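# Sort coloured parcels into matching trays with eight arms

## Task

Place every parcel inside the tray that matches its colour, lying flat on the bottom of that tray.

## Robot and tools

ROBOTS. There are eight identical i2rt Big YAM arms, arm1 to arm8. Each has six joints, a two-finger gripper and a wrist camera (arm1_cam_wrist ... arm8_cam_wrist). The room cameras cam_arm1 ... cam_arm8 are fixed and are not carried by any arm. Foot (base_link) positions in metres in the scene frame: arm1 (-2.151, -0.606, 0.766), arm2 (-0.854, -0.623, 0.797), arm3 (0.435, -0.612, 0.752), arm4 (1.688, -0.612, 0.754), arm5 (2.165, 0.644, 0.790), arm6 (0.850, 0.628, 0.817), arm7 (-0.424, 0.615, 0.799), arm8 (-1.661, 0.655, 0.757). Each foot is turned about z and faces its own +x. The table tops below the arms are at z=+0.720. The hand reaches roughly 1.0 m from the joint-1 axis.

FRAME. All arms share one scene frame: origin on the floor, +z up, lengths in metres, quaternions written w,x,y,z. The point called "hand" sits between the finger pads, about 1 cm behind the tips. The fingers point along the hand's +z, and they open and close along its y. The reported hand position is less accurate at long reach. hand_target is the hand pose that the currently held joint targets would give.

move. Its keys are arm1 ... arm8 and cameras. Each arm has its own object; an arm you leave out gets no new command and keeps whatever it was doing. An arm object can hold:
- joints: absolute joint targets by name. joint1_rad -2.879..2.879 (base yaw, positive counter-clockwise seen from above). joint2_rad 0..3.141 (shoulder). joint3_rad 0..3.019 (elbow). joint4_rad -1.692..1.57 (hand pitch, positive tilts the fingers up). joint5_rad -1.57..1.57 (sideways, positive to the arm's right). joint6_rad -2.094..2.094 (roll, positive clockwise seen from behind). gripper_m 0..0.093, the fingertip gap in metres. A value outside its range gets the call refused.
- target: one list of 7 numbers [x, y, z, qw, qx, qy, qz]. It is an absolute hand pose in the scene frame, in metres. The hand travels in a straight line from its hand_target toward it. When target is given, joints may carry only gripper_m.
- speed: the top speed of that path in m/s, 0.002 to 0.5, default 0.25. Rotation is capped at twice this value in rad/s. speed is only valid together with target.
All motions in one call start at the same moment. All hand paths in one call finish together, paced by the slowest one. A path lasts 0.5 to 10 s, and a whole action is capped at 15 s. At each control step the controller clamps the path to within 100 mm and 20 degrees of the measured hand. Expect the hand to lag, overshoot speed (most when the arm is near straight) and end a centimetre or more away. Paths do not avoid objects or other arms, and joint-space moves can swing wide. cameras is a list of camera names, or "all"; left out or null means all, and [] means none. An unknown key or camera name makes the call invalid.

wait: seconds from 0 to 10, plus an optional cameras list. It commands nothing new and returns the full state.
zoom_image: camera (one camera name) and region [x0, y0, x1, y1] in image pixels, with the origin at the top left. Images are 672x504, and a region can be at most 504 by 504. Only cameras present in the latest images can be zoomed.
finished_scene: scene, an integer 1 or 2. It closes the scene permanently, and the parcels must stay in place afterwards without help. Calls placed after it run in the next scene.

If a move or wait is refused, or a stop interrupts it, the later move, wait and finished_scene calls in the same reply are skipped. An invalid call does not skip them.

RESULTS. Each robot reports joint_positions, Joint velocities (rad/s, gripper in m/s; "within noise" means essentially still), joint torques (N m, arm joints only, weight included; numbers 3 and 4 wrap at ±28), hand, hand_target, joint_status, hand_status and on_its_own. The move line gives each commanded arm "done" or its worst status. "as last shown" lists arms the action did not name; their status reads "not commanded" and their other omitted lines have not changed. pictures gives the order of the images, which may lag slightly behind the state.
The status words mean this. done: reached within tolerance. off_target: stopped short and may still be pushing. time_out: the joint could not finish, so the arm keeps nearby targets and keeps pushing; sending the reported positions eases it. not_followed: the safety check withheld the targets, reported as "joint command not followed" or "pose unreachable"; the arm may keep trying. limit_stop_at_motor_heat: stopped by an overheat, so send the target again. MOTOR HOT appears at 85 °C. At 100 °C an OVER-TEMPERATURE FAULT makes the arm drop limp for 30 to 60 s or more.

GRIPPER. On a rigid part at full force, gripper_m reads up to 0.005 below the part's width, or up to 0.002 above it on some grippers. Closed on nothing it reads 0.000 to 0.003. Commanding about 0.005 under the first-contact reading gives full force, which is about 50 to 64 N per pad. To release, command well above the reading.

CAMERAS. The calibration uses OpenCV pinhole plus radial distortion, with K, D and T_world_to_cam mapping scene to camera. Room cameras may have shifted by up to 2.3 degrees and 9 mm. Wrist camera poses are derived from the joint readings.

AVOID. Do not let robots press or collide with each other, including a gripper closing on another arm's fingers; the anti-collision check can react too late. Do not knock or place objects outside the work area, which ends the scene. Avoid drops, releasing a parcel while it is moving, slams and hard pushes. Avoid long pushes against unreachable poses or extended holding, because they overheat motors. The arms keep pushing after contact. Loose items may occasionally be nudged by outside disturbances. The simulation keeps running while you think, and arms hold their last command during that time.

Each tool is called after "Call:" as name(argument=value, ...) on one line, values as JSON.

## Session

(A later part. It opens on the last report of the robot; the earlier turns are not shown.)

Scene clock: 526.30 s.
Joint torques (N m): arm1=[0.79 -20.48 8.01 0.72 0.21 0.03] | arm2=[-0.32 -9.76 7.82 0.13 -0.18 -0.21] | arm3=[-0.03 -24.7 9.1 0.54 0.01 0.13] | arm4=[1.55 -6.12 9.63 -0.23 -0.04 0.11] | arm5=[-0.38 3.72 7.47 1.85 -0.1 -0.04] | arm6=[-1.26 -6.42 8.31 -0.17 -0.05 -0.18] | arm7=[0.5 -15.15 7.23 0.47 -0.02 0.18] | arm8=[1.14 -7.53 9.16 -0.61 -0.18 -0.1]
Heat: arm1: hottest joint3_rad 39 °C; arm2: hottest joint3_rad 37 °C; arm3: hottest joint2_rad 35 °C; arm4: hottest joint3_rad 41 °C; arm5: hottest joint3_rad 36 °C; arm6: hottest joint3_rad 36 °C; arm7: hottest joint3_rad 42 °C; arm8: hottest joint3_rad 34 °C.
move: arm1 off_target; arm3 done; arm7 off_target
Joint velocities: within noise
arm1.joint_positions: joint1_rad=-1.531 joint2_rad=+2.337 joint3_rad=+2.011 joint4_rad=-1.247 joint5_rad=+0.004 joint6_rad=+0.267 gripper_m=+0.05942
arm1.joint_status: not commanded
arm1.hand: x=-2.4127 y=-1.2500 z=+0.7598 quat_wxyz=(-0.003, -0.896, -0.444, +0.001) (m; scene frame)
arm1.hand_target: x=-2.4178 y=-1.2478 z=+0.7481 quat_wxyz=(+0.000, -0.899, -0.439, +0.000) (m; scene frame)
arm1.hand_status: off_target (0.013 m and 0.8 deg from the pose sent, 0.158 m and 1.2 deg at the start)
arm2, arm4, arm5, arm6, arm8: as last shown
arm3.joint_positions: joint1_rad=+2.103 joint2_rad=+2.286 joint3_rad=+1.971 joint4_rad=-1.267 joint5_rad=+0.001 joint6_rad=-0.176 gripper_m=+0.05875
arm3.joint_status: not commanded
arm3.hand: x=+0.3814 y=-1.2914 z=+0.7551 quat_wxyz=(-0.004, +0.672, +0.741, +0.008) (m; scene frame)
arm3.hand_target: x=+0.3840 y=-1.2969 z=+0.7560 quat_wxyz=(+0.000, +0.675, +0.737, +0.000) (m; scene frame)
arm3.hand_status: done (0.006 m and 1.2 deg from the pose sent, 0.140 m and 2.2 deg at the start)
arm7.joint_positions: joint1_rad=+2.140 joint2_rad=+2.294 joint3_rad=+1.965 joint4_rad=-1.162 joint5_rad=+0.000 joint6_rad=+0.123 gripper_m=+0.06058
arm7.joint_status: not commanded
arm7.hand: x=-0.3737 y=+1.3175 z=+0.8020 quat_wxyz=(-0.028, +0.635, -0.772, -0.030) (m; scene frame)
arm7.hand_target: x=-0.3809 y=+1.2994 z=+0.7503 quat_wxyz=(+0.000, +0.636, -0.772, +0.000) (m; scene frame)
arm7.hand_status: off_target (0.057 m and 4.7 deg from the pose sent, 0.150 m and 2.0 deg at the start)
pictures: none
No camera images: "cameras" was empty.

Call:
move(arm1={"joints":{"gripper_m":0.085}}, arm3={"joints":{"gripper_m":0.085}}, arm7={"target":[-0.381,1.285,0.83,0,0.636,-0.7716,0],"speed":0.2}, cameras=["arm7_cam_wrist","cam_arm7"])

Call:
zoom_image(camera="cam_arm7", region=[300, 20, 500, 170])

Call:
move(arm1={"target":[-2.405,-1.235,0.92,0,0.8988,0.4384,0],"speed":0.3}, arm3={"target":[0.384,-1.28,0.92,0,0.6756,0.7373,0],"speed":0.3}, cameras=[])

Call:
move(arm3={"target":[0.403,-1.0,1.0,0,0.6325,0.7746,0],"speed":0.5}, cameras=["cam_arm1","cam_arm3"])

Scene clock: 538.10 s.
Joint torques (N m): arm1=[0.97 -20.54 7.99 0.73 0.2 0.05] | arm2=[-0.32 -9.76 7.82 0.13 -0.17 -0.2] | arm3=[-0.03 -24.59 9.21 0.57 0.02 0.13] | arm4=[1.55 -6.12 9.63 -0.23 -0.04 0.11] | arm5=[-0.21 3.14 7.57 1.95 -0.12 -0.06] | arm6=[-1.26 -6.42 8.31 -0.18 -0.06 -0.18] | arm7=[0.26 -20.54 8.49 -0.29 -0.04 0.16] | arm8=[1.26 -7.24 9.18 -0.54 -0.17 -0.11]
Heat: arm1: hottest joint3_rad 38 °C; arm2: hottest joint3_rad 37 °C; arm3: hottest joint2_rad 37 °C; arm4: hottest joint3_rad 41 °C; arm5: hottest joint3_rad 36 °C; arm6: hottest joint3_rad 36 °C; arm7: hottest joint3_rad 41 °C; arm8: hottest joint3_rad 34 °C.
move: arm1 done; arm3 done; arm7 off_target
Joint velocities: within noise
arm1.joint_positions: joint1_rad=-1.531 joint2_rad=+2.337 joint3_rad=+2.011 joint4_rad=-1.247 joint5_rad=+0.004 joint6_rad=+0.267 gripper_m=+0.08489
arm1.joint_status: all done
arm1.hand: x=-2.4127 y=-1.2500 z=+0.7598 quat_wxyz=(-0.003, -0.896, -0.444, +0.001) (m; scene frame)
arm1.hand_target: x=-2.4177 y=-1.2478 z=+0.7481 quat_wxyz=(+0.000, -0.899, -0.439, +0.000) (m; scene frame)
arm1.hand_status: not commanded
arm2.joint_positions: joint1_rad=-1.385 joint2_rad=+1.222 joint3_rad=+1.060 joint4_rad=-1.400 joint5_rad=+0.004 joint6_rad=-0.467 gripper_m=+0.08493
arm2.joint_status: not commanded
arm2.hand: x=-0.6996 y=-0.3254 z=+0.9999 quat_wxyz=(-0.005, +0.704, -0.710, +0.000) (m; scene frame)
arm2.hand_target: x=-0.7000 y=-0.3299 z=+1.0000 quat_wxyz=(+0.000, +0.707, -0.707, +0.000) (m; scene frame)
arm2.hand_status: not commanded
arm3.joint_positions: joint1_rad=+2.103 joint2_rad=+2.286 joint3_rad=+1.971 joint4_rad=-1.267 joint5_rad=+0.001 joint6_rad=-0.176 gripper_m=+0.08496
arm3.joint_status: all done
arm3.hand: x=+0.3814 y=-1.2914 z=+0.7551 quat_wxyz=(-0.004, +0.672, +0.741, +0.008) (m; scene frame)
arm3.hand_target: x=+0.3840 y=-1.2969 z=+0.7560 quat_wxyz=(+0.000, +0.675, +0.737, +0.000) (m; scene frame)
arm3.hand_status: not commanded
arm4: as last shown
arm5.joint_positions: joint1_rad=+0.656 joint2_rad=+0.625 joint3_rad=+1.427 joint4_rad=-1.371 joint5_rad=+0.119 joint6_rad=-0.097 gripper_m=+0.09397
arm5.joint_status: not commanded
arm5.hand: x=+1.9457 y=+0.5730 z=+1.3386 quat_wxyz=(+0.017, +0.857, +0.187, -0.479) (m; scene frame)
arm5.hand_target: x=+1.9483 y=+0.5724 z=+1.3512 quat_wxyz=(+0.021, +0.850, +0.187, -0.492) (m; scene frame)
arm5.hand_status: not commanded
arm6.joint_positions: joint1_rad=-1.298 joint2_rad=+1.206 joint3_rad=+0.981 joint4_rad=-1.354 joint5_rad=+0.002 joint6_rad=-0.344 gripper_m=+0.08488
arm6.joint_status: not commanded
arm6.hand: x=+0.7411 y=+0.3269 z=+0.9947 quat_wxyz=(+0.002, -0.708, -0.707, -0.003) (m; scene frame)
arm6.hand_target: x=+0.7400 y=+0.3299 z=+0.9999 quat_wxyz=(+0.000, -0.707, -0.707, +0.000) (m; scene frame)
arm6.hand_status: not commanded
arm7.joint_positions: joint1_rad=+2.140 joint2_rad=+2.255 joint3_rad=+1.941 joint4_rad=-1.262 joint5_rad=+0.000 joint6_rad=+0.123 gripper_m=+0.06058
arm7.joint_status: not commanded
arm7.hand: x=-0.3757 y=+1.2888 z=+0.8181 quat_wxyz=(+0.001, +0.635, -0.772, +0.001) (m; scene frame)
arm7.hand_target: x=-0.3810 y=+1.2851 z=+0.8298 quat_wxyz=(+0.000, +0.636, -0.772, +0.000) (m; scene frame)
arm7.hand_status: off_target (0.014 m and 0.2 deg from the pose sent, 0.044 m and 4.7 deg at the start)
arm8.joint_positions: joint1_rad=+0.394 joint2_rad=+1.165 joint3_rad=+1.119 joint4_rad=-1.518 joint5_rad=+0.003 joint6_rad=-0.212 gripper_m=+0.08492
arm8.joint_status: not commanded
arm8.hand: x=-1.7289 y=+0.3447 z=+0.9999 quat_wxyz=(-0.001, -0.707, -0.707, +0.004) (m; scene frame)
arm8.hand_target: x=-1.7299 y=+0.3499 z=+1.0000 quat_wxyz=(+0.000, -0.707, -0.707, +0.000) (m; scene frame)
arm8.hand_status: not commanded
pictures: arm7_cam_wrist, cam_arm7
camera_calibration:
arm7_cam_wrist: T_world_to_cam=[[0.984071, -0.177263, 0.013488, 0.583922], [-0.152938, -0.805466, 0.572569, 0.518579], [-0.090631, -0.565511, -0.819746, 1.48669], [0, 0, 0, 1]] pos_world=[-0.36057, 1.36194, 0.913906]

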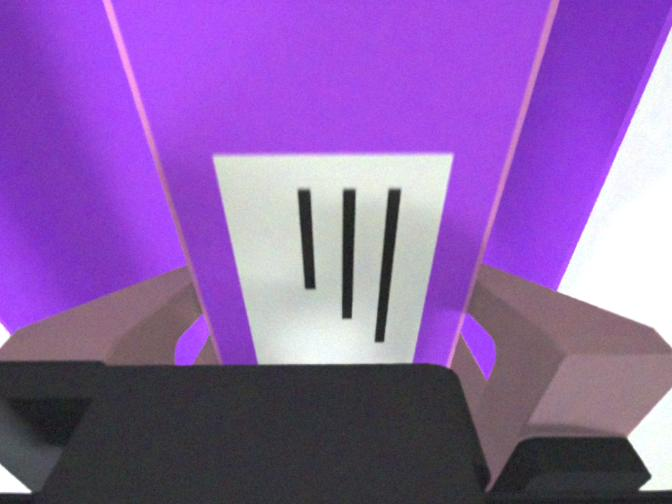

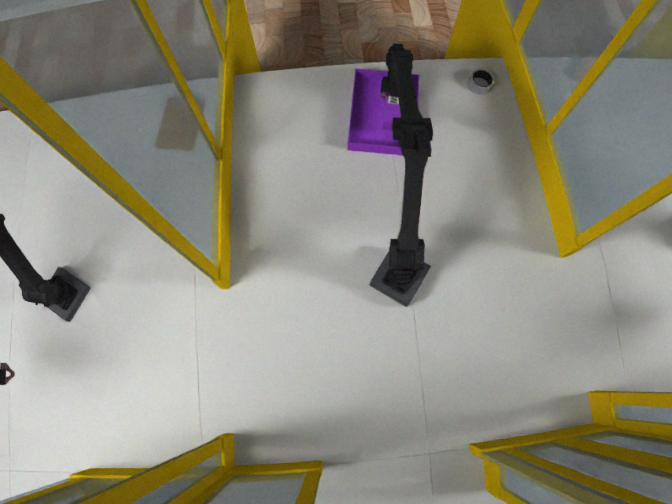

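Scaled by 2.520.

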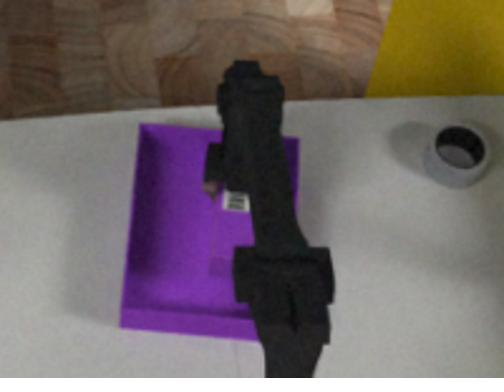

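Scene clock: 539.73 s.
Joint torques (N m): arm1=[2.08 -18.96 11.89 -0.25 0.22 0.06] | arm2=[-0.32 -9.76 7.82 0.13 -0.17 -0.21] | arm3=[-0.15 -23.88 14.32 -0.25 0.01 0.12] | arm4=[1.55 -6.12 9.65 -0.23 -0.03 0.11] | arm5=[-0.62 3.25 7.54 1.8 -0.06 -0.05] | arm6=[-1.2 -6.42 8.29 -0.16 -0.06 -0.18] | arm7=[0.26 -20.37 8.5 -0.31 -0.03 0.17] | arm8=[1.32 -7.47 9.11 -0.55 -0.19 -0.11]
Heat: arm1: hottest joint3_rad 38 °C; arm2: hottest joint3_rad 37 °C; arm3: hottest joint2_rad 37 °C; arm4: hottest joint3_rad 41 °C; arm5: hottest joint3_rad 36 °C; arm6: hottest joint3_rad 36 °C; arm7: hottest joint3_rad 41 °C; arm8: hottest joint3_rad 34 °C.
move: arm1 done; arm3 off_target
Joint velocities: within noise
arm1.joint_positions: joint1_rad=-1.531 joint2_rad=+2.175 joint3_rad=+2.145 joint4_rad=-1.558 joint5_rad=+0.004 joint6_rad=+0.276 gripper_m=+0.08489
arm1.joint_status: not commanded
arm1.hand: x=-2.4041 y=-1.2257 z=+0.9181 quat_wxyz=(+0.002, -0.898, -0.440, -0.004) (m; scene frame)
arm1.hand_target: x=-2.4047 y=-1.2346 z=+0.9199 quat_wxyz=(+0.000, -0.899, -0.438, +0.000) (m; scene frame)
arm1.hand_status: done (0.009 m and 0.5 deg from the pose sent, 0.161 m and 0.8 deg at the start)
arm2, arm5, arm6, arm7, arm8: as last shown
arm3.joint_positions: joint1_rad=+2.103 joint2_rad=+2.145 joint3_rad=+2.101 joint4_rad=-1.569 joint5_rad=+0.001 joint6_rad=-0.176 gripper_m=+0.08496
arm3.joint_status: not commanded
arm3.hand: x=+0.3826 y=-1.2662 z=+0.8965 quat_wxyz=(-0.013, +0.671, +0.741, +0.021) (m; scene frame)
arm3.hand_target: x=+0.3841 y=-1.2786 z=+0.9201 quat_wxyz=(+0.001, +0.675, +0.737, +0.000) (m; scene frame)
arm3.hand_status: off_target (0.027 m and 2.9 deg from the pose sent, 0.165 m and 1.2 deg at the start; pose on its path clipped on 10 of 49 steps)
arm4.joint_positions: joint1_rad=+1.823 joint2_rad=+1.159 joint3_rad=+1.124 joint4_rad=-1.529 joint5_rad=+0.012 joint6_rad=-0.359 gripper_m=+0.08491
arm4.joint_status: not commanded
arm4.hand: x=+1.3966 y=-0.4935 z=+1.0014 quat_wxyz=(-0.002, +1.000, -0.004, -0.007) (m; scene frame)
arm4.hand_target: x=+1.4001 y=-0.4998 z=+0.9999 quat_wxyz=(+0.000, +1.000, +0.000, +0.000) (m; scene frame)
arm4.hand_status: not commanded
pictures: none
No camera images: "cameras" was empty.

Scene clock: 541.33 s.
Joint torques (N m): arm1=[1.79 -19.19 11.82 -0.23 0.19 0.08] | arm2=[-0.32 -9.76 7.82 0.13 -0.17 -0.2] | arm3=[-0.44 -11.34 9.46 -0.24 -0.14 -0.17] | arm4=[1.55 -6.12 9.65 -0.23 -0.03 0.11] | arm5=[-0.09 3.19 7.46 1.87 -0.05 -0.04] | arm6=[-1.2 -6.42 8.31 -0.16 -0.06 -0.17] | arm7=[0.32 -20.54 8.5 -0.28 -0.05 0.18] | arm8=[1.08 -7.47 9.18 -0.51 -0.17 -0.12]
Heat: arm1: hottest joint3_rad 38 °C; arm2: hottest joint3_rad 37 °C; arm3: hottest joint2_rad 36 °C; arm4: hottest joint3_rad 41 °C; arm5: hottest joint3_rad 36 °C; arm6: hottest joint3_rad 36 °C; arm7: hottest joint3_rad 41 °C; arm8: hottest joint3_rad 34 °C.
move: arm3 done
Joint velocities: within noise
arm1, arm2, arm4, arm5, arm6, arm7, arm8: as last shown
arm1.hand_target: x=-2.4047 y=-1.2347 z=+0.9199 quat_wxyz=(+0.000, -0.899, -0.438, +0.000) (m; scene frame)
arm3.joint_positions: joint1_rad=+2.103 joint2_rad=+1.343 joint3_rad=+1.299 joint4_rad=-1.506 joint5_rad=+0.005 joint6_rad=-0.261 gripper_m=+0.08496
arm3.joint_status: not commanded
arm3.hand: x=+0.4022 y=-1.0011 z=+1.0014 quat_wxyz=(+0.004, +0.640, +0.769, -0.006) (m; scene frame)
arm3.hand_target: x=+0.4030 y=-1.0000 z=+1.0000 quat_wxyz=(+0.000, +0.633, +0.775, +0.000) (m; scene frame)
arm3.hand_status: done (0.002 m and 1.4 deg from the pose sent, 0.286 m and 6.6 deg at the start; pose on its path clipped on 12 of 48 steps)
pictures: cam_arm1, cam_arm3

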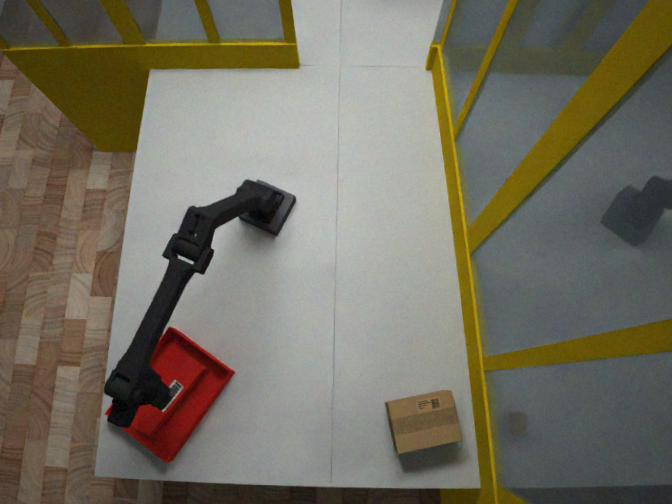

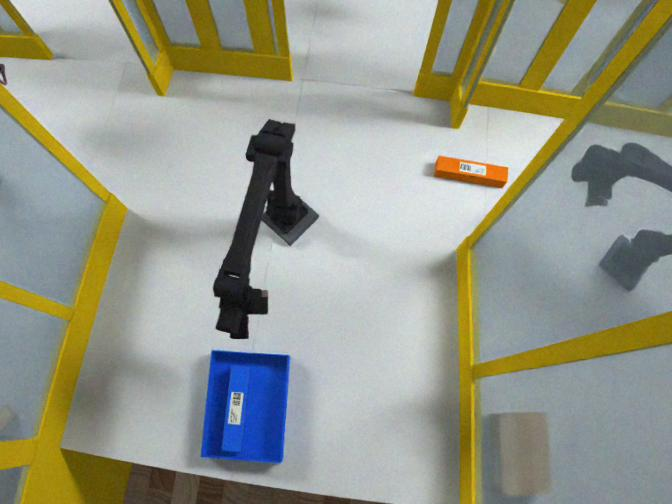

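Call:
move(arm7={"target":[-0.415,1.28,0.86,0,0.636,-0.7716,0],"speed":0.2}, arm3={"joints":{"joint1_rad":-2.147}}, arm1={"target":[-2.30,-0.97,1.0,0,0.7547,0.6561,0],"speed":0.4}, cameras=["cam_arm7"])

Call:
zoom_image(camera="cam_arm7", region=[300, 20, 500, 170])

Call:
move(arm7={"target":[-0.415,1.28,0.75,0,0.636,-0.7716,0],"speed":0.12}, arm3={"target":[1.052,-0.352,0.93,0,0,1,0],"speed":0.35}, cameras=["cam_arm7","arm3_cam_wrist"])

Scene clock: 566.33 s.
Joint torques (N m): arm1=[1.73 -8.64 7.79 0.69 -0.06 -0.06] | arm2=[-0.32 -9.76 7.82 0.13 -0.18 -0.21] | arm3=[-1.32 -14.04 9.39 -0.21 -0.15 -0.2] | arm4=[1.55 -6.12 9.65 -0.23 -0.04 0.11] | arm5=[-0.5 2.96 7.45 1.8 -0.1 -0.04] | arm6=[-1.14 -6.42 8.29 -0.16 -0.05 -0.18] | arm7=[0.15 -20.13 9.1 -0.32 -0.06 0.2] | arm8=[1.2 -7.41 9.1 -0.53 -0.16 -0.11]
Heat: arm1: hottest joint3_rad 38 °C; arm2: hottest joint3_rad 37 °C; arm3: hottest joint2_rad 33 °C; arm4: hottest joint3_rad 41 °C; arm5: hottest joint3_rad 36 °C; arm6: hottest joint3_rad 36 °C; arm7: hottest joint3_rad 42 °C; arm8: hottest joint3_rad 34 °C.
move: arm1 done; arm3 done; arm7 off_target
Joint velocities: within noise
arm1.joint_positions: joint1_rad=-1.531 joint2_rad=+1.372 joint3_rad=+1.289 joint4_rad=-1.489 joint5_rad=+0.010 joint6_rad=-0.232 gripper_m=+0.08489
arm1.joint_status: not commanded
arm1.hand: x=-2.3017 y=-0.9681 z=+1.0067 quat_wxyz=(+0.000, -0.759, -0.651, +0.004) (m; scene frame)
arm1.hand_target: x=-2.2999 y=-0.9699 z=+1.0000 quat_wxyz=(+0.000, -0.755, -0.656, +0.000) (m; scene frame)
arm1.hand_status: done (0.007 m and 0.8 deg from the pose sent, 0.288 m and 29.8 deg at the start)
arm2, arm4, arm5, arm6, arm8: as last shown
arm3.joint_positions: joint1_rad=-2.137 joint2_rad=+1.375 joint3_rad=+1.299 joint4_rad=-1.506 joint5_rad=+0.005 joint6_rad=-0.263 gripper_m=+0.08504
arm3.joint_status: all done
arm3.hand: x=+0.7973 y=-0.4636 z=+0.9949 quat_wxyz=(+0.002, +0.323, -0.947, +0.001) (m; scene frame)
arm3.hand_target: x=+0.7942 y=-0.4691 z=+1.0053 quat_wxyz=(-0.007, +0.325, -0.946, +0.001) (m; scene frame)
arm3.hand_status: not commanded
arm7.joint_positions: joint1_rad=+2.194 joint2_rad=+2.210 joint3_rad=+1.941 joint4_rad=-1.311 joint5_rad=+0.000 joint6_rad=+0.171 gripper_m=+0.06058
arm7.joint_status: not commanded
arm7.hand: x=-0.4121 y=+1.2828 z=+0.8474 quat_wxyz=(+0.002, +0.638, -0.770, +0.002) (m; scene frame)
arm7.hand_target: x=-0.4151 y=+1.2800 z=+0.8599 quat_wxyz=(+0.000, +0.636, -0.772, +0.000) (m; scene frame)
arm7.hand_status: off_target (0.013 m and 0.4 deg from the pose sent, 0.058 m and 0.2 deg at the start)
pictures: cam_arm7

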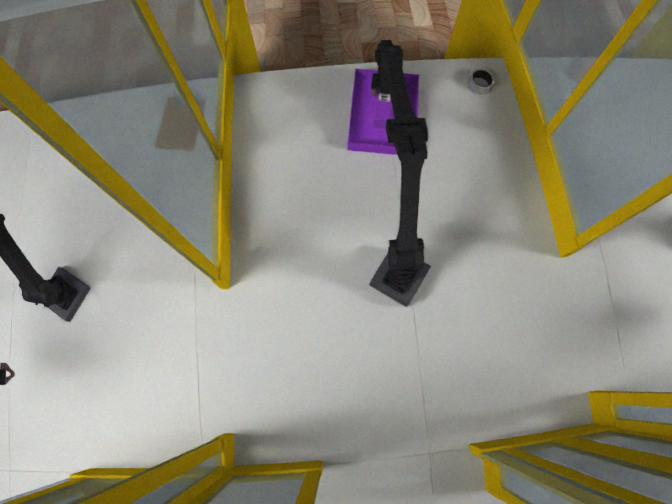

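Scaled by 2.520.

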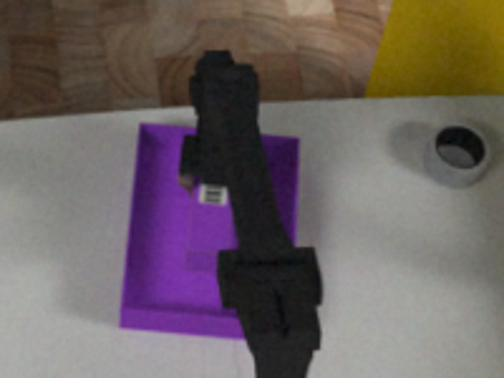

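Scene clock: 568.50 s.
Joint torques (N m): arm1=[1.32 -8.94 7.84 0.7 -0.05 -0.06] | arm2=[-0.32 -9.76 7.82 0.13 -0.17 -0.21] | arm3=[0.09 -22.48 14.28 -0.25 0.03 0.12] | arm4=[1.55 -6.12 9.63 -0.23 -0.03 0.11] | arm5=[-0.73 2.73 7.36 1.81 -0.09 -0.06] | arm6=[-1.2 -6.36 8.31 -0.17 -0.05 -0.18] | arm7=[0.09 -18.08 8.62 0.55 -0.05 0.2] | arm8=[1.26 -7.18 9.17 -0.65 -0.18 -0.08]
Heat: arm1: hottest joint3_rad 38 °C; arm2: hottest joint3_rad 37 °C; arm3: hottest joint2_rad 33 °C; arm4: hottest joint3_rad 41 °C; arm5: hottest joint3_rad 36 °C; arm6: hottest joint3_rad 36 °C; arm7: hottest joint3_rad 41 °C; arm8: hottest joint3_rad 34 °C.
move: arm3 off_target; arm7 done
Joint velocities: within noise
arm1, arm2, arm4, arm5, arm6, arm8: as last shown
arm3.joint_positions: joint1_rad=-2.137 joint2_rad=+2.147 joint3_rad=+2.135 joint4_rad=-1.597 joint5_rad=+0.000 joint6_rad=+0.384 gripper_m=+0.08504
arm3.joint_status: not commanded
arm3.hand: x=+1.0419 y=-0.3606 z=+0.9171 quat_wxyz=(+0.015, +0.005, -1.000, +0.004) (m; scene frame)
arm3.hand_target: x=+1.0512 y=-0.3523 z=+0.9300 quat_wxyz=(-0.001, +0.000, -1.000, -0.001) (m; scene frame)
arm3.hand_status: off_target (0.019 m and 1.9 deg from the pose sent, 0.286 m and 37.6 deg at the start)
arm7.joint_positions: joint1_rad=+2.194 joint2_rad=+2.292 joint3_rad=+1.836 joint4_rad=-1.118 joint5_rad=+0.000 joint6_rad=+0.172 gripper_m=+0.06058
arm7.joint_status: not commanded
arm7.hand: x=-0.4122 y=+1.2802 z=+0.7572 quat_wxyz=(+0.000, +0.637, -0.770, +0.000) (m; scene frame)
arm7.hand_target: x=-0.4151 y=+1.2800 z=+0.7501 quat_wxyz=(+0.000, +0.636, -0.772, +0.000) (m; scene frame)
arm7.hand_status: done (0.008 m and 0.2 deg from the pose sent, 0.097 m and 0.4 deg at the start)
pictures: arm3_cam_wrist, cam_arm7
camera_calibration:
arm3_cam_wrist: T_world_to_cam=[[0.00544326, -0.999821, 0.0180968, -0.383903], [-0.795358, 0.00664038, 0.606103, 0.281112], [-0.606115, -0.0176926, -0.79518, 1.47839], [0, 0, 0, 1]] pos_world=[1.12175, -0.359544, 1.01215]

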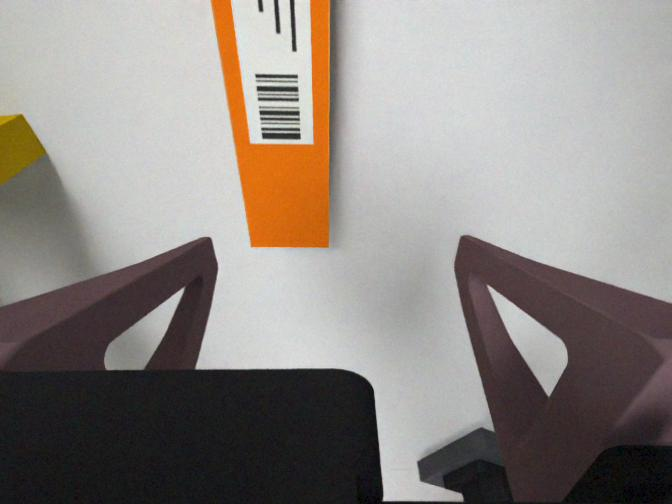

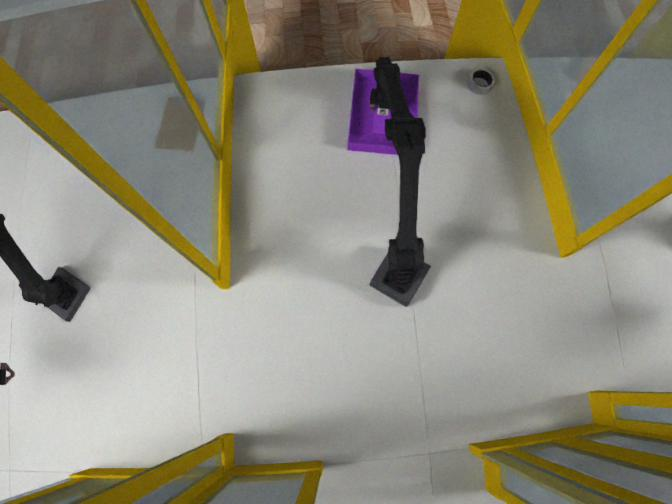

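Call:
move(arm7={"joints":{"gripper_m":0.085}}, arm3={"target":[1.075,-0.328,0.86,0,0,1,0],"speed":0.25}, cameras=["arm3_cam_wrist"])

Call:
move(arm7={"target":[-0.412,1.27,0.95,0,0.636,-0.7716,0],"speed":0.3}, arm5={"target":[1.80,0.48,1.0,0,1,0,0],"speed":0.4}, cameras=[])

Scene clock: 596.77 s.
Joint torques (N m): arm1=[1.67 -8.59 7.88 0.75 -0.02 -0.07] | arm2=[-0.32 -9.82 7.82 0.13 -0.17 -0.21] | arm3=[0.44 -25.64 14 0.38 0 0.14] | arm4=[1.55 -6.12 9.63 -0.23 -0.04 0.11] | arm5=[-0.38 2.78 7.5 1.8 -0.07 -0.02] | arm6=[-1.14 -6.42 8.31 -0.17 -0.06 -0.17] | arm7=[-0.09 -17.9 8.64 0.58 -0.04 0.2] | arm8=[0.97 -7.36 9.14 -0.59 -0.19 -0.09]
Heat: arm1: hottest joint3_rad 38 °C; arm2: hottest joint3_rad 37 °C; arm3: hottest joint3_rad 36 °C; arm4: hottest joint3_rad 41 °C; arm5: hottest joint3_rad 36 °C; arm6: hottest joint3_rad 36 °C; arm7: hottest joint3_rad 39 °C; arm8: hottest joint3_rad 34 °C.
move: arm3 off_target; arm7 done
Joint velocities: within noise
arm1, arm2, arm4, arm5, arm6, arm8: as last shown
arm3.joint_positions: joint1_rad=-2.124 joint2_rad=+2.286 joint3_rad=+2.154 joint4_rad=-1.522 joint5_rad=+0.000 joint6_rad=+0.403 gripper_m=+0.08504
arm3.joint_status: not commanded
arm3.hand: x=+1.0593 y=-0.3435 z=+0.8334 quat_wxyz=(+0.035, +0.002, -0.999, +0.013) (m; scene frame)
arm3.hand_target: x=+1.0732 y=-0.3286 z=+0.8606 quat_wxyz=(+0.000, +0.000, -1.000, -0.001) (m; scene frame)
arm3.hand_status: off_target (0.035 m and 4.3 deg from the pose sent, 0.074 m and 1.9 deg at the start)
arm7.joint_positions: joint1_rad=+2.194 joint2_rad=+2.292 joint3_rad=+1.836 joint4_rad=-1.118 joint5_rad=+0.000 joint6_rad=+0.172 gripper_m=+0.08494
arm7.joint_status: all done
arm7.hand: x=-0.4122 y=+1.2802 z=+0.7572 quat_wxyz=(+0.000, +0.637, -0.770, +0.000) (m; scene frame)
arm7.hand_target: x=-0.4151 y=+1.2800 z=+0.7501 quat_wxyz=(+0.000, +0.636, -0.772, +0.000) (m; scene frame)
arm7.hand_status: not commanded
pictures: arm3_cam_wrist
camera_calibration:
arm3_cam_wrist: T_world_to_cam=[[0.000938561, -0.999342, 0.0362688, -0.375655], [-0.77018, 0.0224108, 0.637433, 0.298126], [-0.637826, -0.0285317, -0.769651, 1.43122], [0, 0, 0, 1]] pos_world=[1.14283, -0.341254, 0.925132]

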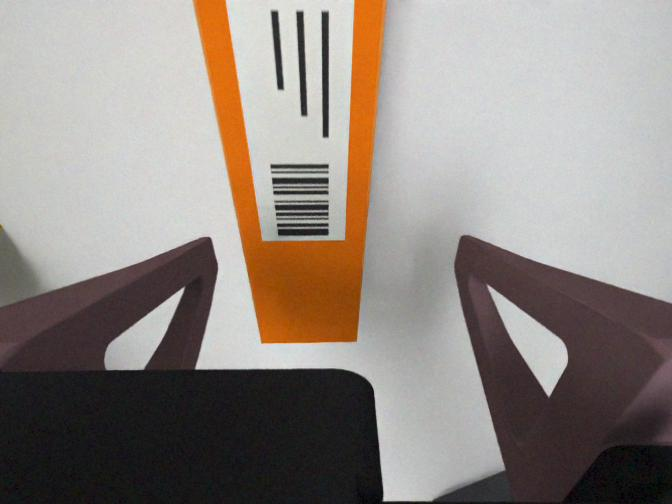

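Scene clock: 599.03 s.
Joint torques (N m): arm1=[1.44 -8.88 7.88 0.73 -0.04 -0.1] | arm2=[-0.32 -9.76 7.83 0.14 -0.17 -0.21] | arm3=[0.44 -25.76 13.98 0.35 0 0.14] | arm4=[1.55 -6.12 9.63 -0.23 -0.03 0.11] | arm5=[-0.91 -9.29 9.26 0.38 -0.15 0.06] | arm6=[-1.14 -6.42 8.29 -0.18 -0.06 -0.18] | arm7=[-0.21 -18.02 15.19 -0.46 -0.05 0.14] | arm8=[1.03 -7.36 9.17 -0.57 -0.19 -0.11]
Heat: arm1: hottest joint3_rad 38 °C; arm2: hottest joint3_rad 37 °C; arm3: hottest joint3_rad 36 °C; arm4: hottest joint3_rad 41 °C; arm5: hottest joint3_rad 36 °C; arm6: hottest joint3_rad 36 °C; arm7: hottest joint3_rad 39 °C; arm8: hottest joint3_rad 34 °C.
move: arm5 off_target; arm7 off_target
Joint velocities: within noise
arm1, arm2, arm3, arm4, arm6, arm8: as last shown
arm1.hand_target: x=-2.3000 y=-0.9699 z=+1.0000 quat_wxyz=(+0.000, -0.755, -0.656, +0.000) (m; scene frame)
arm5.joint_positions: joint1_rad=+0.687 joint2_rad=+1.399 joint3_rad=+1.193 joint4_rad=-1.422 joint5_rad=-0.002 joint6_rad=+0.409 gripper_m=+0.09397
arm5.joint_status: not commanded
arm5.hand: x=+1.8144 y=+0.4842 z=+0.9797 quat_wxyz=(-0.014, +0.999, +0.009, +0.029) (m; scene frame)
arm5.hand_target: x=+1.8008 y=+0.4804 z=+1.0001 quat_wxyz=(+0.000, +1.000, +0.000, +0.000) (m; scene frame)
arm5.hand_status: off_target (0.025 m and 3.8 deg from the pose sent, 0.380 m and 62.0 deg at the start)
arm7.joint_positions: joint1_rad=+2.194 joint2_rad=+2.111 joint3_rad=+1.976 joint4_rad=-1.493 joint5_rad=+0.000 joint6_rad=+0.172 gripper_m=+0.08494
arm7.joint_status: not commanded
arm7.hand: x=-0.4125 y=+1.2538 z=+0.9247 quat_wxyz=(+0.018, +0.637, -0.770, +0.020) (m; scene frame)
arm7.hand_target: x=-0.4122 y=+1.2685 z=+0.9502 quat_wxyz=(+0.000, +0.636, -0.772, +0.000) (m; scene frame)
arm7.hand_status: off_target (0.030 m and 3.1 deg from the pose sent, 0.193 m and 0.2 deg at the start)
pictures: none
No camera images: "cameras" was empty.

Call:
move(arm3={"target":[1.066,-0.318,0.8,0,0,1,0],"speed":0.25}, arm7={"target":[-0.40,1.0,1.0,0,0.636,-0.7716,0],"speed":0.5}, cameras=["arm3_cam_wrist","cam_arm7"])

Scene clock: 606.07 s.
Joint torques (N m): arm1=[1.73 -8.76 7.9 0.69 -0.03 -0.1] | arm2=[-0.32 -9.76 7.83 0.13 -0.18 -0.21] | arm3=[0.44 -24.18 9.1 0.59 0.04 0.13] | arm4=[1.55 -6.12 9.63 -0.23 -0.04 0.11] | arm5=[-0.97 -9.41 9.22 0.4 -0.16 0.06] | arm6=[-1.14 -6.42 8.29 -0.14 -0.06 -0.18] | arm7=[-1.08 -8.94 8.9 0.54 -0.05 0.04] | arm8=[0.97 -7.47 9.2 -0.53 -0.18 -0.09]
Heat: arm1: hottest joint3_rad 38 °C; arm2: hottest joint3_rad 37 °C; arm3: hottest joint3_rad 36 °C; arm4: hottest joint3_rad 41 °C; arm5: hottest joint3_rad 38 °C; arm6: hottest joint3_rad 36 °C; arm7: hottest joint3_rad 40 °C; arm8: hottest joint3_rad 34 °C.
move: arm3 off_target; arm7 done
Joint velocities: within noise
arm1, arm2, arm4, arm5, arm6, arm8: as last shown
arm3.joint_positions: joint1_rad=-2.106 joint2_rad=+2.287 joint3_rad=+2.086 joint4_rad=-1.382 joint5_rad=+0.000 joint6_rad=+0.421 gripper_m=+0.08504
arm3.joint_status: not commanded
arm3.hand: x=+1.0666 y=-0.3267 z=+0.8066 quat_wxyz=(+0.003, +0.002, -1.000, -0.001) (m; scene frame)
arm3.hand_target: x=+1.0659 y=-0.3181 z=+0.8002 quat_wxyz=(+0.000, +0.000, -1.000, +0.000) (m; scene frame)
arm3.hand_status: off_target (0.011 m and 0.4 deg from the pose sent, 0.043 m and 4.3 deg at the start)
arm5.joint_positions: joint1_rad=+0.687 joint2_rad=+1.399 joint3_rad=+1.193 joint4_rad=-1.422 joint5_rad=-0.002 joint6_rad=+0.410 gripper_m=+0.09397
arm5.hand: x=+1.8144 y=+0.4842 z=+0.9797 quat_wxyz=(-0.014, +0.999, +0.008, +0.029) (m; scene frame)
arm7.joint_positions: joint1_rad=+2.160 joint2_rad=+1.366 joint3_rad=+1.195 joint4_rad=-1.403 joint5_rad=+0.001 joint6_rad=+0.141 gripper_m=+0.08494
arm7.joint_status: not commanded
arm7.hand: x=-0.4033 y=+1.0006 z=+1.0047 quat_wxyz=(+0.000, +0.636, -0.772, +0.000) (m; scene frame)
arm7.hand_target: x=-0.4000 y=+0.9999 z=+1.0001 quat_wxyz=(+0.000, +0.636, -0.772, +0.000) (m; scene frame)
arm7.hand_status: done (0.006 m and 0.0 deg from the pose sent, 0.265 m and 3.1 deg at the start)
pictures: arm3_cam_wrist, cam_arm7
camera_calibration:
arm3_cam_wrist: T_world_to_cam=[[-0.000744396, -0.999965, 0.00830396, -0.333685], [-0.810106, 0.00547149, 0.586257, 0.398816], [-0.586283, -0.00629068, -0.810082, 1.40073], [0, 0, 0, 1]] pos_world=[1.14406, -0.327044, 0.903667]

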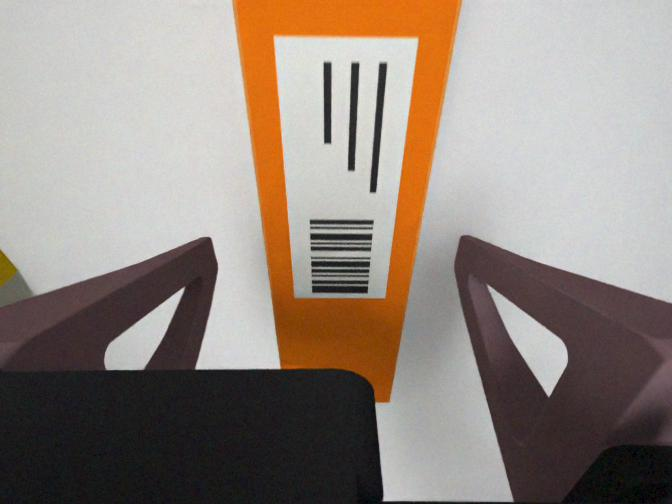

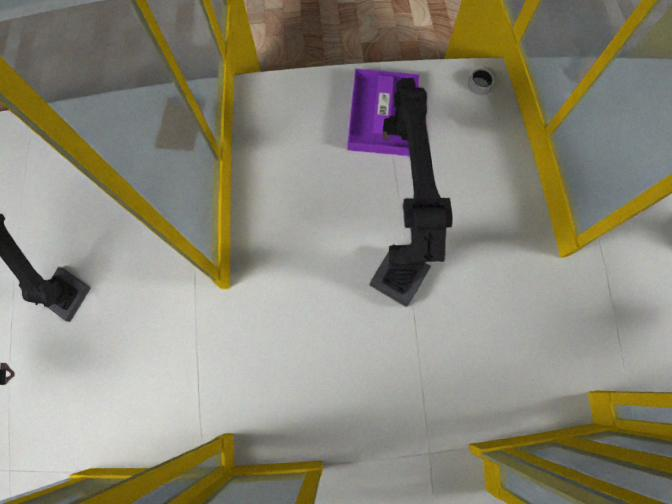

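Call:
move(arm3={"target":[1.07,-0.318,0.744,0,0,1,0],"speed":0.2}, cameras=[])

Call:
move(arm3={"joints":{"gripper_m":0.045}}, cameras=[])

Call:
move(arm3={"target":[1.05,-0.34,0.93,0,0,1,0],"speed":0.3}, cameras=[])

Call:
move(arm3={"target":[0.80,-0.462,0.95,0,0.326,-0.945,0],"speed":0.35}, cameras=[])

Call:
move(arm3={"joints":{"joint1_rad":-1.257}}, cameras=["arm3_cam_wrist","cam_arm3"])

Scene clock: 616.63 s.
Joint torques (N m): arm1=[1.9 -8.53 7.84 0.8 -0.04 -0.06] | arm2=[-0.32 -9.76 7.82 0.13 -0.17 -0.2] | arm3=[0.21 -24.59 9.62 0.62 0.03 0.11] | arm4=[1.55 -6.12 9.63 -0.23 -0.04 0.11] | arm5=[-1.32 -9.64 9.2 0.47 -0.15 0.06] | arm6=[-1.26 -6.42 8.31 -0.16 -0.05 -0.17] | arm7=[-1.08 -8.88 8.81 0.54 -0.05 0.04] | arm8=[0.97 -7.65 9.16 -0.57 -0.18 -0.11]
Heat: arm1: hottest joint3_rad 37 °C; arm2: hottest joint3_rad 37 °C; arm3: hottest joint2_rad 35 °C; arm4: hottest joint3_rad 41 °C; arm5: hottest joint3_rad 39 °C; arm6: hottest joint3_rad 36 °C; arm7: hottest joint3_rad 40 °C; arm8: hottest joint3_rad 34 °C.
move: arm3 done
Joint velocities: within noise
arm1, arm4, arm5, arm7: as last shown
arm2.joint_positions: joint1_rad=-1.385 joint2_rad=+1.222 joint3_rad=+1.060 joint4_rad=-1.400 joint5_rad=+0.004 joint6_rad=-0.467 gripper_m=+0.08493
arm2.joint_status: not commanded
arm2.hand: x=-0.6996 y=-0.3254 z=+0.9999 quat_wxyz=(-0.005, +0.704, -0.710, +0.000) (m; scene frame)
arm2.hand_target: x=-0.7000 y=-0.3299 z=+1.0000 quat_wxyz=(+0.000, +0.707, -0.707, +0.000) (m; scene frame)
arm2.hand_status: not commanded
arm3.joint_positions: joint1_rad=-2.106 joint2_rad=+2.356 joint3_rad=+2.035 joint4_rad=-1.280 joint5_rad=+0.000 joint6_rad=+0.421 gripper_m=+0.08504
arm3.joint_status: not commanded
arm3.hand: x=+1.0666 y=-0.3265 z=+0.7410 quat_wxyz=(+0.011, +0.002, -1.000, +0.003) (m; scene frame)
arm3.hand_target: x=+1.0699 y=-0.3180 z=+0.7441 quat_wxyz=(+0.000, +0.000, -1.000, +0.000) (m; scene frame)
arm3.hand_status: done (0.010 m and 1.3 deg from the pose sent, 0.063 m and 0.4 deg at the start)
arm6.joint_positions: joint1_rad=-1.298 joint2_rad=+1.206 joint3_rad=+0.981 joint4_rad=-1.354 joint5_rad=+0.002 joint6_rad=-0.344 gripper_m=+0.08488
arm6.joint_status: not commanded
arm6.hand: x=+0.7411 y=+0.3269 z=+0.9947 quat_wxyz=(+0.002, -0.708, -0.707, -0.003) (m; scene frame)
arm6.hand_target: x=+0.7400 y=+0.3299 z=+0.9999 quat_wxyz=(+0.000, -0.707, -0.707, +0.000) (m; scene frame)
arm6.hand_status: not commanded
arm8.joint_positions: joint1_rad=+0.394 joint2_rad=+1.165 joint3_rad=+1.119 joint4_rad=-1.518 joint5_rad=+0.003 joint6_rad=-0.212 gripper_m=+0.08492
arm8.joint_status: not commanded
arm8.hand: x=-1.7289 y=+0.3447 z=+0.9999 quat_wxyz=(-0.001, -0.707, -0.707, +0.004) (m; scene frame)
arm8.hand_target: x=-1.7299 y=+0.3499 z=+1.0000 quat_wxyz=(+0.000, -0.707, -0.707, +0.000) (m; scene frame)
arm8.hand_status: not commanded
pictures: none
No camera images: "cameras" was empty.

Scene clock: 617.20 s.
Joint torques (N m): arm1=[1.79 -8.94 7.84 0.7 -0.02 -0.06] | arm2=[-0.32 -9.76 7.83 0.14 -0.17 -0.2] | arm3=[0.21 -25.29 9.43 0.58 0.03 0.11] | arm4=[1.55 -6.12 9.63 -0.23 -0.04 0.11] | arm5=[-1.44 -9.17 9.36 0.44 -0.17 0.04] | arm6=[-1.2 -6.36 8.31 -0.14 -0.06 -0.18] | arm7=[-1.03 -8.88 8.88 0.51 -0.04 0.02] | arm8=[1.38 -7.41 9.16 -0.55 -0.17 -0.09]
Heat: arm1: hottest joint3_rad 37 °C; arm2: hottest joint3_rad 37 °C; arm3: hottest joint2_rad 35 °C; arm4: hottest joint3_rad 41 °C; arm5: hottest joint3_rad 39 °C; arm6: hottest joint3_rad 36 °C; arm7: hottest joint3_rad 41 °C; arm8: hottest joint3_rad 34 °C.
move: arm3 off_target
Joint velocities: within noise
arm1, arm2, arm5, arm6, arm7, arm8: as last shown
arm3.joint_positions: joint1_rad=-2.106 joint2_rad=+2.356 joint3_rad=+2.035 joint4_rad=-1.280 joint5_rad=+0.000 joint6_rad=+0.421 gripper_m=+0.05872
arm3.joint_status: gripper_m off_target (ended at +0.05875, target +0.04500)
arm3.hand: x=+1.0666 y=-0.3265 z=+0.7410 quat_wxyz=(+0.011, +0.002, -1.000, +0.003) (m; scene frame)
arm3.hand_target: x=+1.0698 y=-0.3180 z=+0.7441 quat_wxyz=(+0.000, +0.000, -1.000, +0.000) (m; scene frame)
arm3.hand_status: not commanded
arm4.joint_positions: joint1_rad=+1.823 joint2_rad=+1.159 joint3_rad=+1.124 joint4_rad=-1.529 joint5_rad=+0.012 joint6_rad=-0.359 gripper_m=+0.08491
arm4.joint_status: not commanded
arm4.hand: x=+1.3966 y=-0.4935 z=+1.0014 quat_wxyz=(-0.002, +1.000, -0.004, -0.007) (m; scene frame)
arm4.hand_target: x=+1.4001 y=-0.4998 z=+0.9999 quat_wxyz=(+0.000, +1.000, +0.000, +0.000) (m; scene frame)
arm4.hand_status: not commanded
pictures: none
No camera images: "cameras" was empty.

Scene clock: 618.87 s.
Joint torques (N m): arm1=[1.61 -8.29 7.88 0.69 -0.04 -0.06] | arm2=[-0.38 -9.76 7.82 0.13 -0.17 -0.21] | arm3=[-1.08 -24.7 14.54 -0.24 0.06 -0.07] | arm4=[1.49 -6.12 9.65 -0.23 -0.03 0.11] | arm5=[-1.61 -9.41 9.32 0.59 -0.19 0.1] | arm6=[-1.2 -6.42 8.31 -0.16 -0.06 -0.17] | arm7=[-1.08 -8.82 8.94 0.51 -0.05 0.02] | arm8=[1.26 -7.41 9.13 -0.58 -0.16 -0.11]
Heat: arm1: hottest joint3_rad 37 °C; arm2: hottest joint3_rad 37 °C; arm3: hottest joint2_rad 36 °C; arm4: hottest joint3_rad 41 °C; arm5: hottest joint3_rad 39 °C; arm6: hottest joint3_rad 36 °C; arm7: hottest joint3_rad 41 °C; arm8: hottest joint3_rad 34 °C.
move: arm3 off_target
Joint velocities: within noise
arm1, arm2, arm4, arm5, arm6, arm7, arm8: as last shown
arm3.joint_positions: joint1_rad=-2.106 joint2_rad=+2.180 joint3_rad=+2.146 joint4_rad=-1.604 joint5_rad=+0.000 joint6_rad=+0.421 gripper_m=+0.05872
arm3.joint_status: not commanded
arm3.hand: x=+1.0355 y=-0.3411 z=+0.9002 quat_wxyz=(+0.028, +0.002, -1.000, +0.011) (m; scene frame)
arm3.hand_target: x=+1.0484 y=-0.3407 z=+0.9300 quat_wxyz=(+0.000, +0.000, -1.000, +0.000) (m; scene frame)
arm3.hand_status: off_target (0.033 m and 3.4 deg from the pose sent, 0.190 m and 1.3 deg at the start; pose on its path clipped on 12 of 50 steps)
pictures: none
No camera images: "cameras" was empty.

Scene clock: 620.93 s.
Joint torques (N m): arm1=[1.85 -8.47 7.88 0.72 -0.04 -0.06] | arm2=[-0.32 -9.76 7.82 0.13 -0.17 -0.21] | arm3=[-1.79 -13.86 9.18 0.57 -0.29 -0.21] | arm4=[1.55 -6.12 9.63 -0.23 -0.04 0.11] | arm5=[-1.38 -9.82 9.21 0.53 -0.19 0.02] | arm6=[-1.26 -6.36 8.29 -0.16 -0.05 -0.17] | arm7=[-1.08 -8.7 8.87 0.54 -0.04 0.02] | arm8=[1.26 -7.36 9.21 -0.54 -0.19 -0.11]
Heat: arm1: hottest joint3_rad 37 °C; arm2: hottest joint3_rad 37 °C; arm3: hottest joint2_rad 35 °C; arm4: hottest joint3_rad 41 °C; arm5: hottest joint3_rad 39 °C; arm6: hottest joint3_rad 36 °C; arm7: hottest joint3_rad 41 °C; arm8: hottest joint3_rad 34 °C.
move: arm3 done
Joint velocities: within noise
arm1.joint_positions: joint1_rad=-1.531 joint2_rad=+1.372 joint3_rad=+1.289 joint4_rad=-1.489 joint5_rad=+0.010 joint6_rad=-0.232 gripper_m=+0.08489
arm1.joint_status: not commanded
arm1.hand: x=-2.3017 y=-0.9681 z=+1.0067 quat_wxyz=(+0.000, -0.759, -0.651, +0.004) (m; scene frame)
arm1.hand_target: x=-2.3000 y=-0.9699 z=+1.0000 quat_wxyz=(+0.000, -0.755, -0.656, +0.000) (m; scene frame)
arm1.hand_status: not commanded
arm2, arm4, arm5, arm6, arm7, arm8: as last shown
arm3.joint_positions: joint1_rad=-2.122 joint2_rad=+1.415 joint3_rad=+1.198 joint4_rad=-1.397 joint5_rad=+0.008 joint6_rad=-0.253 gripper_m=+0.05874
arm3.joint_status: not commanded
arm3.hand: x=+0.7953 y=-0.4586 z=+0.9420 quat_wxyz=(+0.017, +0.325, -0.946, +0.004) (m; scene frame)
arm3.hand_target: x=+0.7999 y=-0.4621 z=+0.9500 quat_wxyz=(+0.000, +0.326, -0.945, +0.000) (m; scene frame)
arm3.hand_status: done (0.010 m and 2.0 deg from the pose sent, 0.269 m and 38.0 deg at the start)
pictures: none
No camera images: "cameras" was empty.

Scene clock: 622.47 s.
Joint torques (N m): arm1=[1.61 -8.7 7.87 0.7 -0.03 -0.08] | arm2=[-0.32 -9.76 7.82 0.13 -0.17 -0.2] | arm3=[0.26 -13.86 9.17 0.39 -0.17 -0.21] | arm4=[1.55 -6.12 9.63 -0.23 -0.03 0.11] | arm5=[-1.61 -9.64 9.26 0.54 -0.16 0.03] | arm6=[-1.14 -6.36 8.31 -0.17 -0.06 -0.17] | arm7=[-0.97 -9 8.9 0.53 -0.04 0.04] | arm8=[1.08 -7.53 9.22 -0.57 -0.17 -0.08]
Heat: arm1: hottest joint3_rad 37 °C; arm2: hottest joint3_rad 37 °C; arm3: hottest joint2_rad 35 °C; arm4: hottest joint3_rad 41 °C; arm5: hottest joint3_rad 40 °C; arm6: hottest joint3_rad 36 °C; arm7: hottest joint3_rad 41 °C; arm8: hottest joint3_rad 34 °C.
move: arm3 done
Joint velocities: within noise
arm1, arm2, arm4, arm5, arm6, arm7, arm8: as last shown
arm3.joint_positions: joint1_rad=-1.268 joint2_rad=+1.415 joint3_rad=+1.198 joint4_rad=-1.391 joint5_rad=+0.005 joint6_rad=-0.255 gripper_m=+0.05877
arm3.joint_status: all done
arm3.hand: x=+0.5547 y=-0.2379 z=+0.9419 quat_wxyz=(+0.011, +0.688, -0.725, +0.011) (m; scene frame)
arm3.hand_target: x=+0.5509 y=-0.2350 z=+0.9499 quat_wxyz=(-0.002, +0.698, -0.716, +0.003) (m; scene frame)
arm3.hand_status: not commanded
pictures: arm3_cam_wrist, cam_arm3
camera_calibration:
arm3_cam_wrist: T_world_to_cam=[[0.998334, -0.0567262, 0.0105229, -0.578327], [-0.0514531, -0.792899, 0.607177, -0.726101], [-0.0260993, -0.606708, -0.794497, 0.742473], [0, 0, 0, 1]] pos_world=[0.559381, -0.158066, 1.03685]

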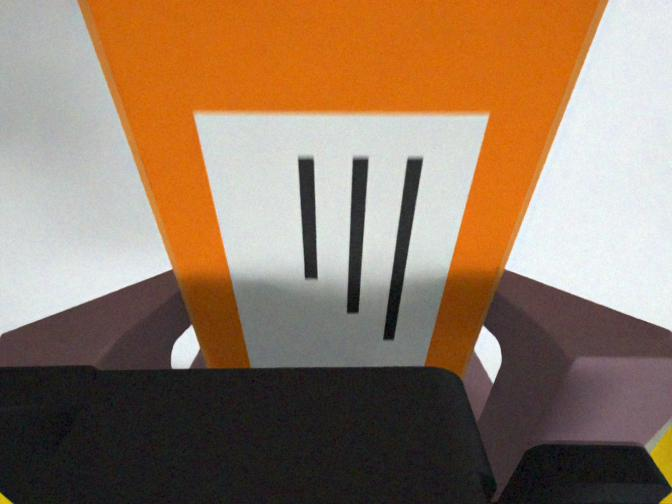

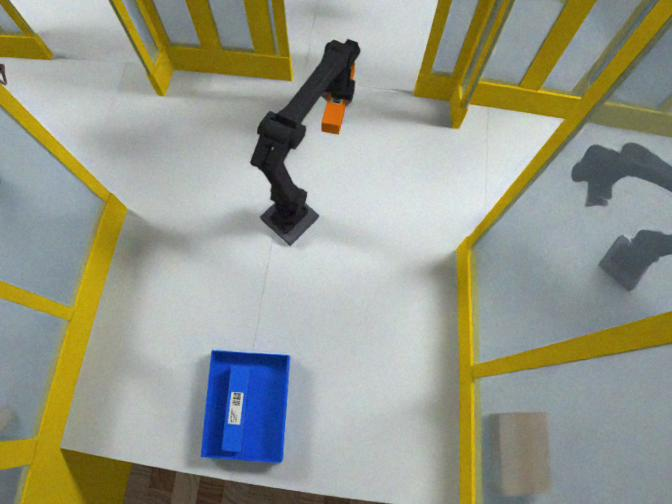

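Call:
move(arm3={"target":[0.62,0.01,0.9,0,0.7071,-0.7071,0],"speed":0.35}, cameras=[])

Call:
move(arm3={"target":[0.62,0.005,0.749,0,0.7071,-0.7071,0],"speed":0.15}, cameras=["cam_arm6"])

Scene clock: 630.53 s.
Joint torques (N m): arm1=[1.9 -8.7 7.87 0.77 -0.04 -0.06] | arm2=[-0.32 -9.76 7.82 0.13 -0.17 -0.21] | arm3=[0.38 -22.01 14.28 -0.23 -0.29 -0.22] | arm4=[1.55 -6.12 9.63 -0.24 -0.04 0.11] | arm5=[-1.38 -9.76 9.25 0.4 -0.2 0.05] | arm6=[-1.2 -6.42 8.29 -0.16 -0.06 -0.18] | arm7=[-1.03 -8.88 8.9 0.53 -0.05 0.03] | arm8=[0.97 -7.24 9.16 -0.62 -0.17 -0.1]
Heat: arm1: hottest joint3_rad 37 °C; arm2: hottest joint3_rad 37 °C; arm3: hottest joint2_rad 35 °C; arm4: hottest joint3_rad 41 °C; arm5: hottest joint3_rad 40 °C; arm6: hottest joint3_rad 36 °C; arm7: hottest joint3_rad 41 °C; arm8: hottest joint3_rad 34 °C.
move: arm3 off_target
Joint velocities: within noise
arm1, arm2, arm4, arm5, arm6, arm7, arm8: as last shown
arm3.joint_positions: joint1_rad=-1.263 joint2_rad=+2.085 joint3_rad=+1.941 joint4_rad=-1.473 joint5_rad=+0.001 joint6_rad=-0.273 gripper_m=+0.05877
arm3.joint_status: not commanded
arm3.hand: x=+0.6242 y=-0.0075 z=+0.8831 quat_wxyz=(+0.016, +0.697, -0.717, +0.011) (m; scene frame)
arm3.hand_target: x=+0.6196 y=+0.0089 z=+0.9002 quat_wxyz=(-0.001, +0.707, -0.707, +0.000) (m; scene frame)
arm3.hand_status: off_target (0.025 m and 2.8 deg from the pose sent, 0.260 m and 3.5 deg at the start)
pictures: none
No camera images: "cameras" was empty.

Scene clock: 632.23 s.
Joint torques (N m): arm1=[1.44 -8.64 7.87 0.75 -0.03 -0.08] | arm2=[-0.32 -9.76 7.82 0.13 -0.18 -0.2] | arm3=[0.21 -23.3 8.68 0.61 -0.28 -0.21] | arm4=[1.55 -6.12 9.63 -0.23 -0.03 0.11] | arm5=[-0.91 -9.58 9.29 0.54 -0.18 0.02] | arm6=[-1.14 -6.48 8.29 -0.16 -0.05 -0.18] | arm7=[-1.08 -8.94 8.87 0.57 -0.05 0.04] | arm8=[0.73 -7.24 9.18 -0.61 -0.17 -0.08]
Heat: arm1: hottest joint3_rad 37 °C; arm2: hottest joint3_rad 37 °C; arm3: hottest joint2_rad 35 °C; arm4: hottest joint3_rad 41 °C; arm5: hottest joint3_rad 40 °C; arm6: hottest joint3_rad 36 °C; arm7: hottest joint3_rad 41 °C; arm8: hottest joint3_rad 34 °C.
move: arm3 done
Joint velocities: within noise
arm1, arm2, arm4, arm6, arm7, arm8: as last shown
arm3.joint_positions: joint1_rad=-1.263 joint2_rad=+2.193 joint3_rad=+1.759 joint4_rad=-1.161 joint5_rad=+0.001 joint6_rad=-0.275 gripper_m=+0.05877
arm3.joint_status: not commanded
arm3.hand: x=+0.6262 y=-0.0027 z=+0.7484 quat_wxyz=(+0.007, +0.697, -0.717, +0.006) (m; scene frame)
arm3.hand_target: x=+0.6199 y=+0.0048 z=+0.7490 quat_wxyz=(+0.000, +0.707, -0.707, +0.000) (m; scene frame)
arm3.hand_status: done (0.010 m and 1.9 deg from the pose sent, 0.135 m and 2.8 deg at the start)
arm5.joint_positions: joint1_rad=+0.687 joint2_rad=+1.399 joint3_rad=+1.193 joint4_rad=-1.422 joint5_rad=-0.002 joint6_rad=+0.410 gripper_m=+0.09397
arm5.joint_status: not commanded
arm5.hand: x=+1.8144 y=+0.4842 z=+0.9797 quat_wxyz=(-0.014, +0.999, +0.008, +0.029) (m; scene frame)
arm5.hand_target: x=+1.8008 y=+0.4804 z=+1.0001 quat_wxyz=(+0.000, +1.000, +0.000, +0.000) (m; scene frame)
arm5.hand_status: not commanded
pictures: cam_arm6

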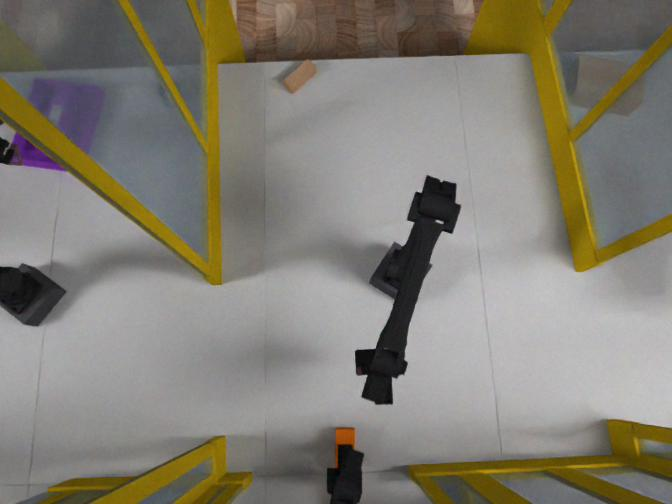

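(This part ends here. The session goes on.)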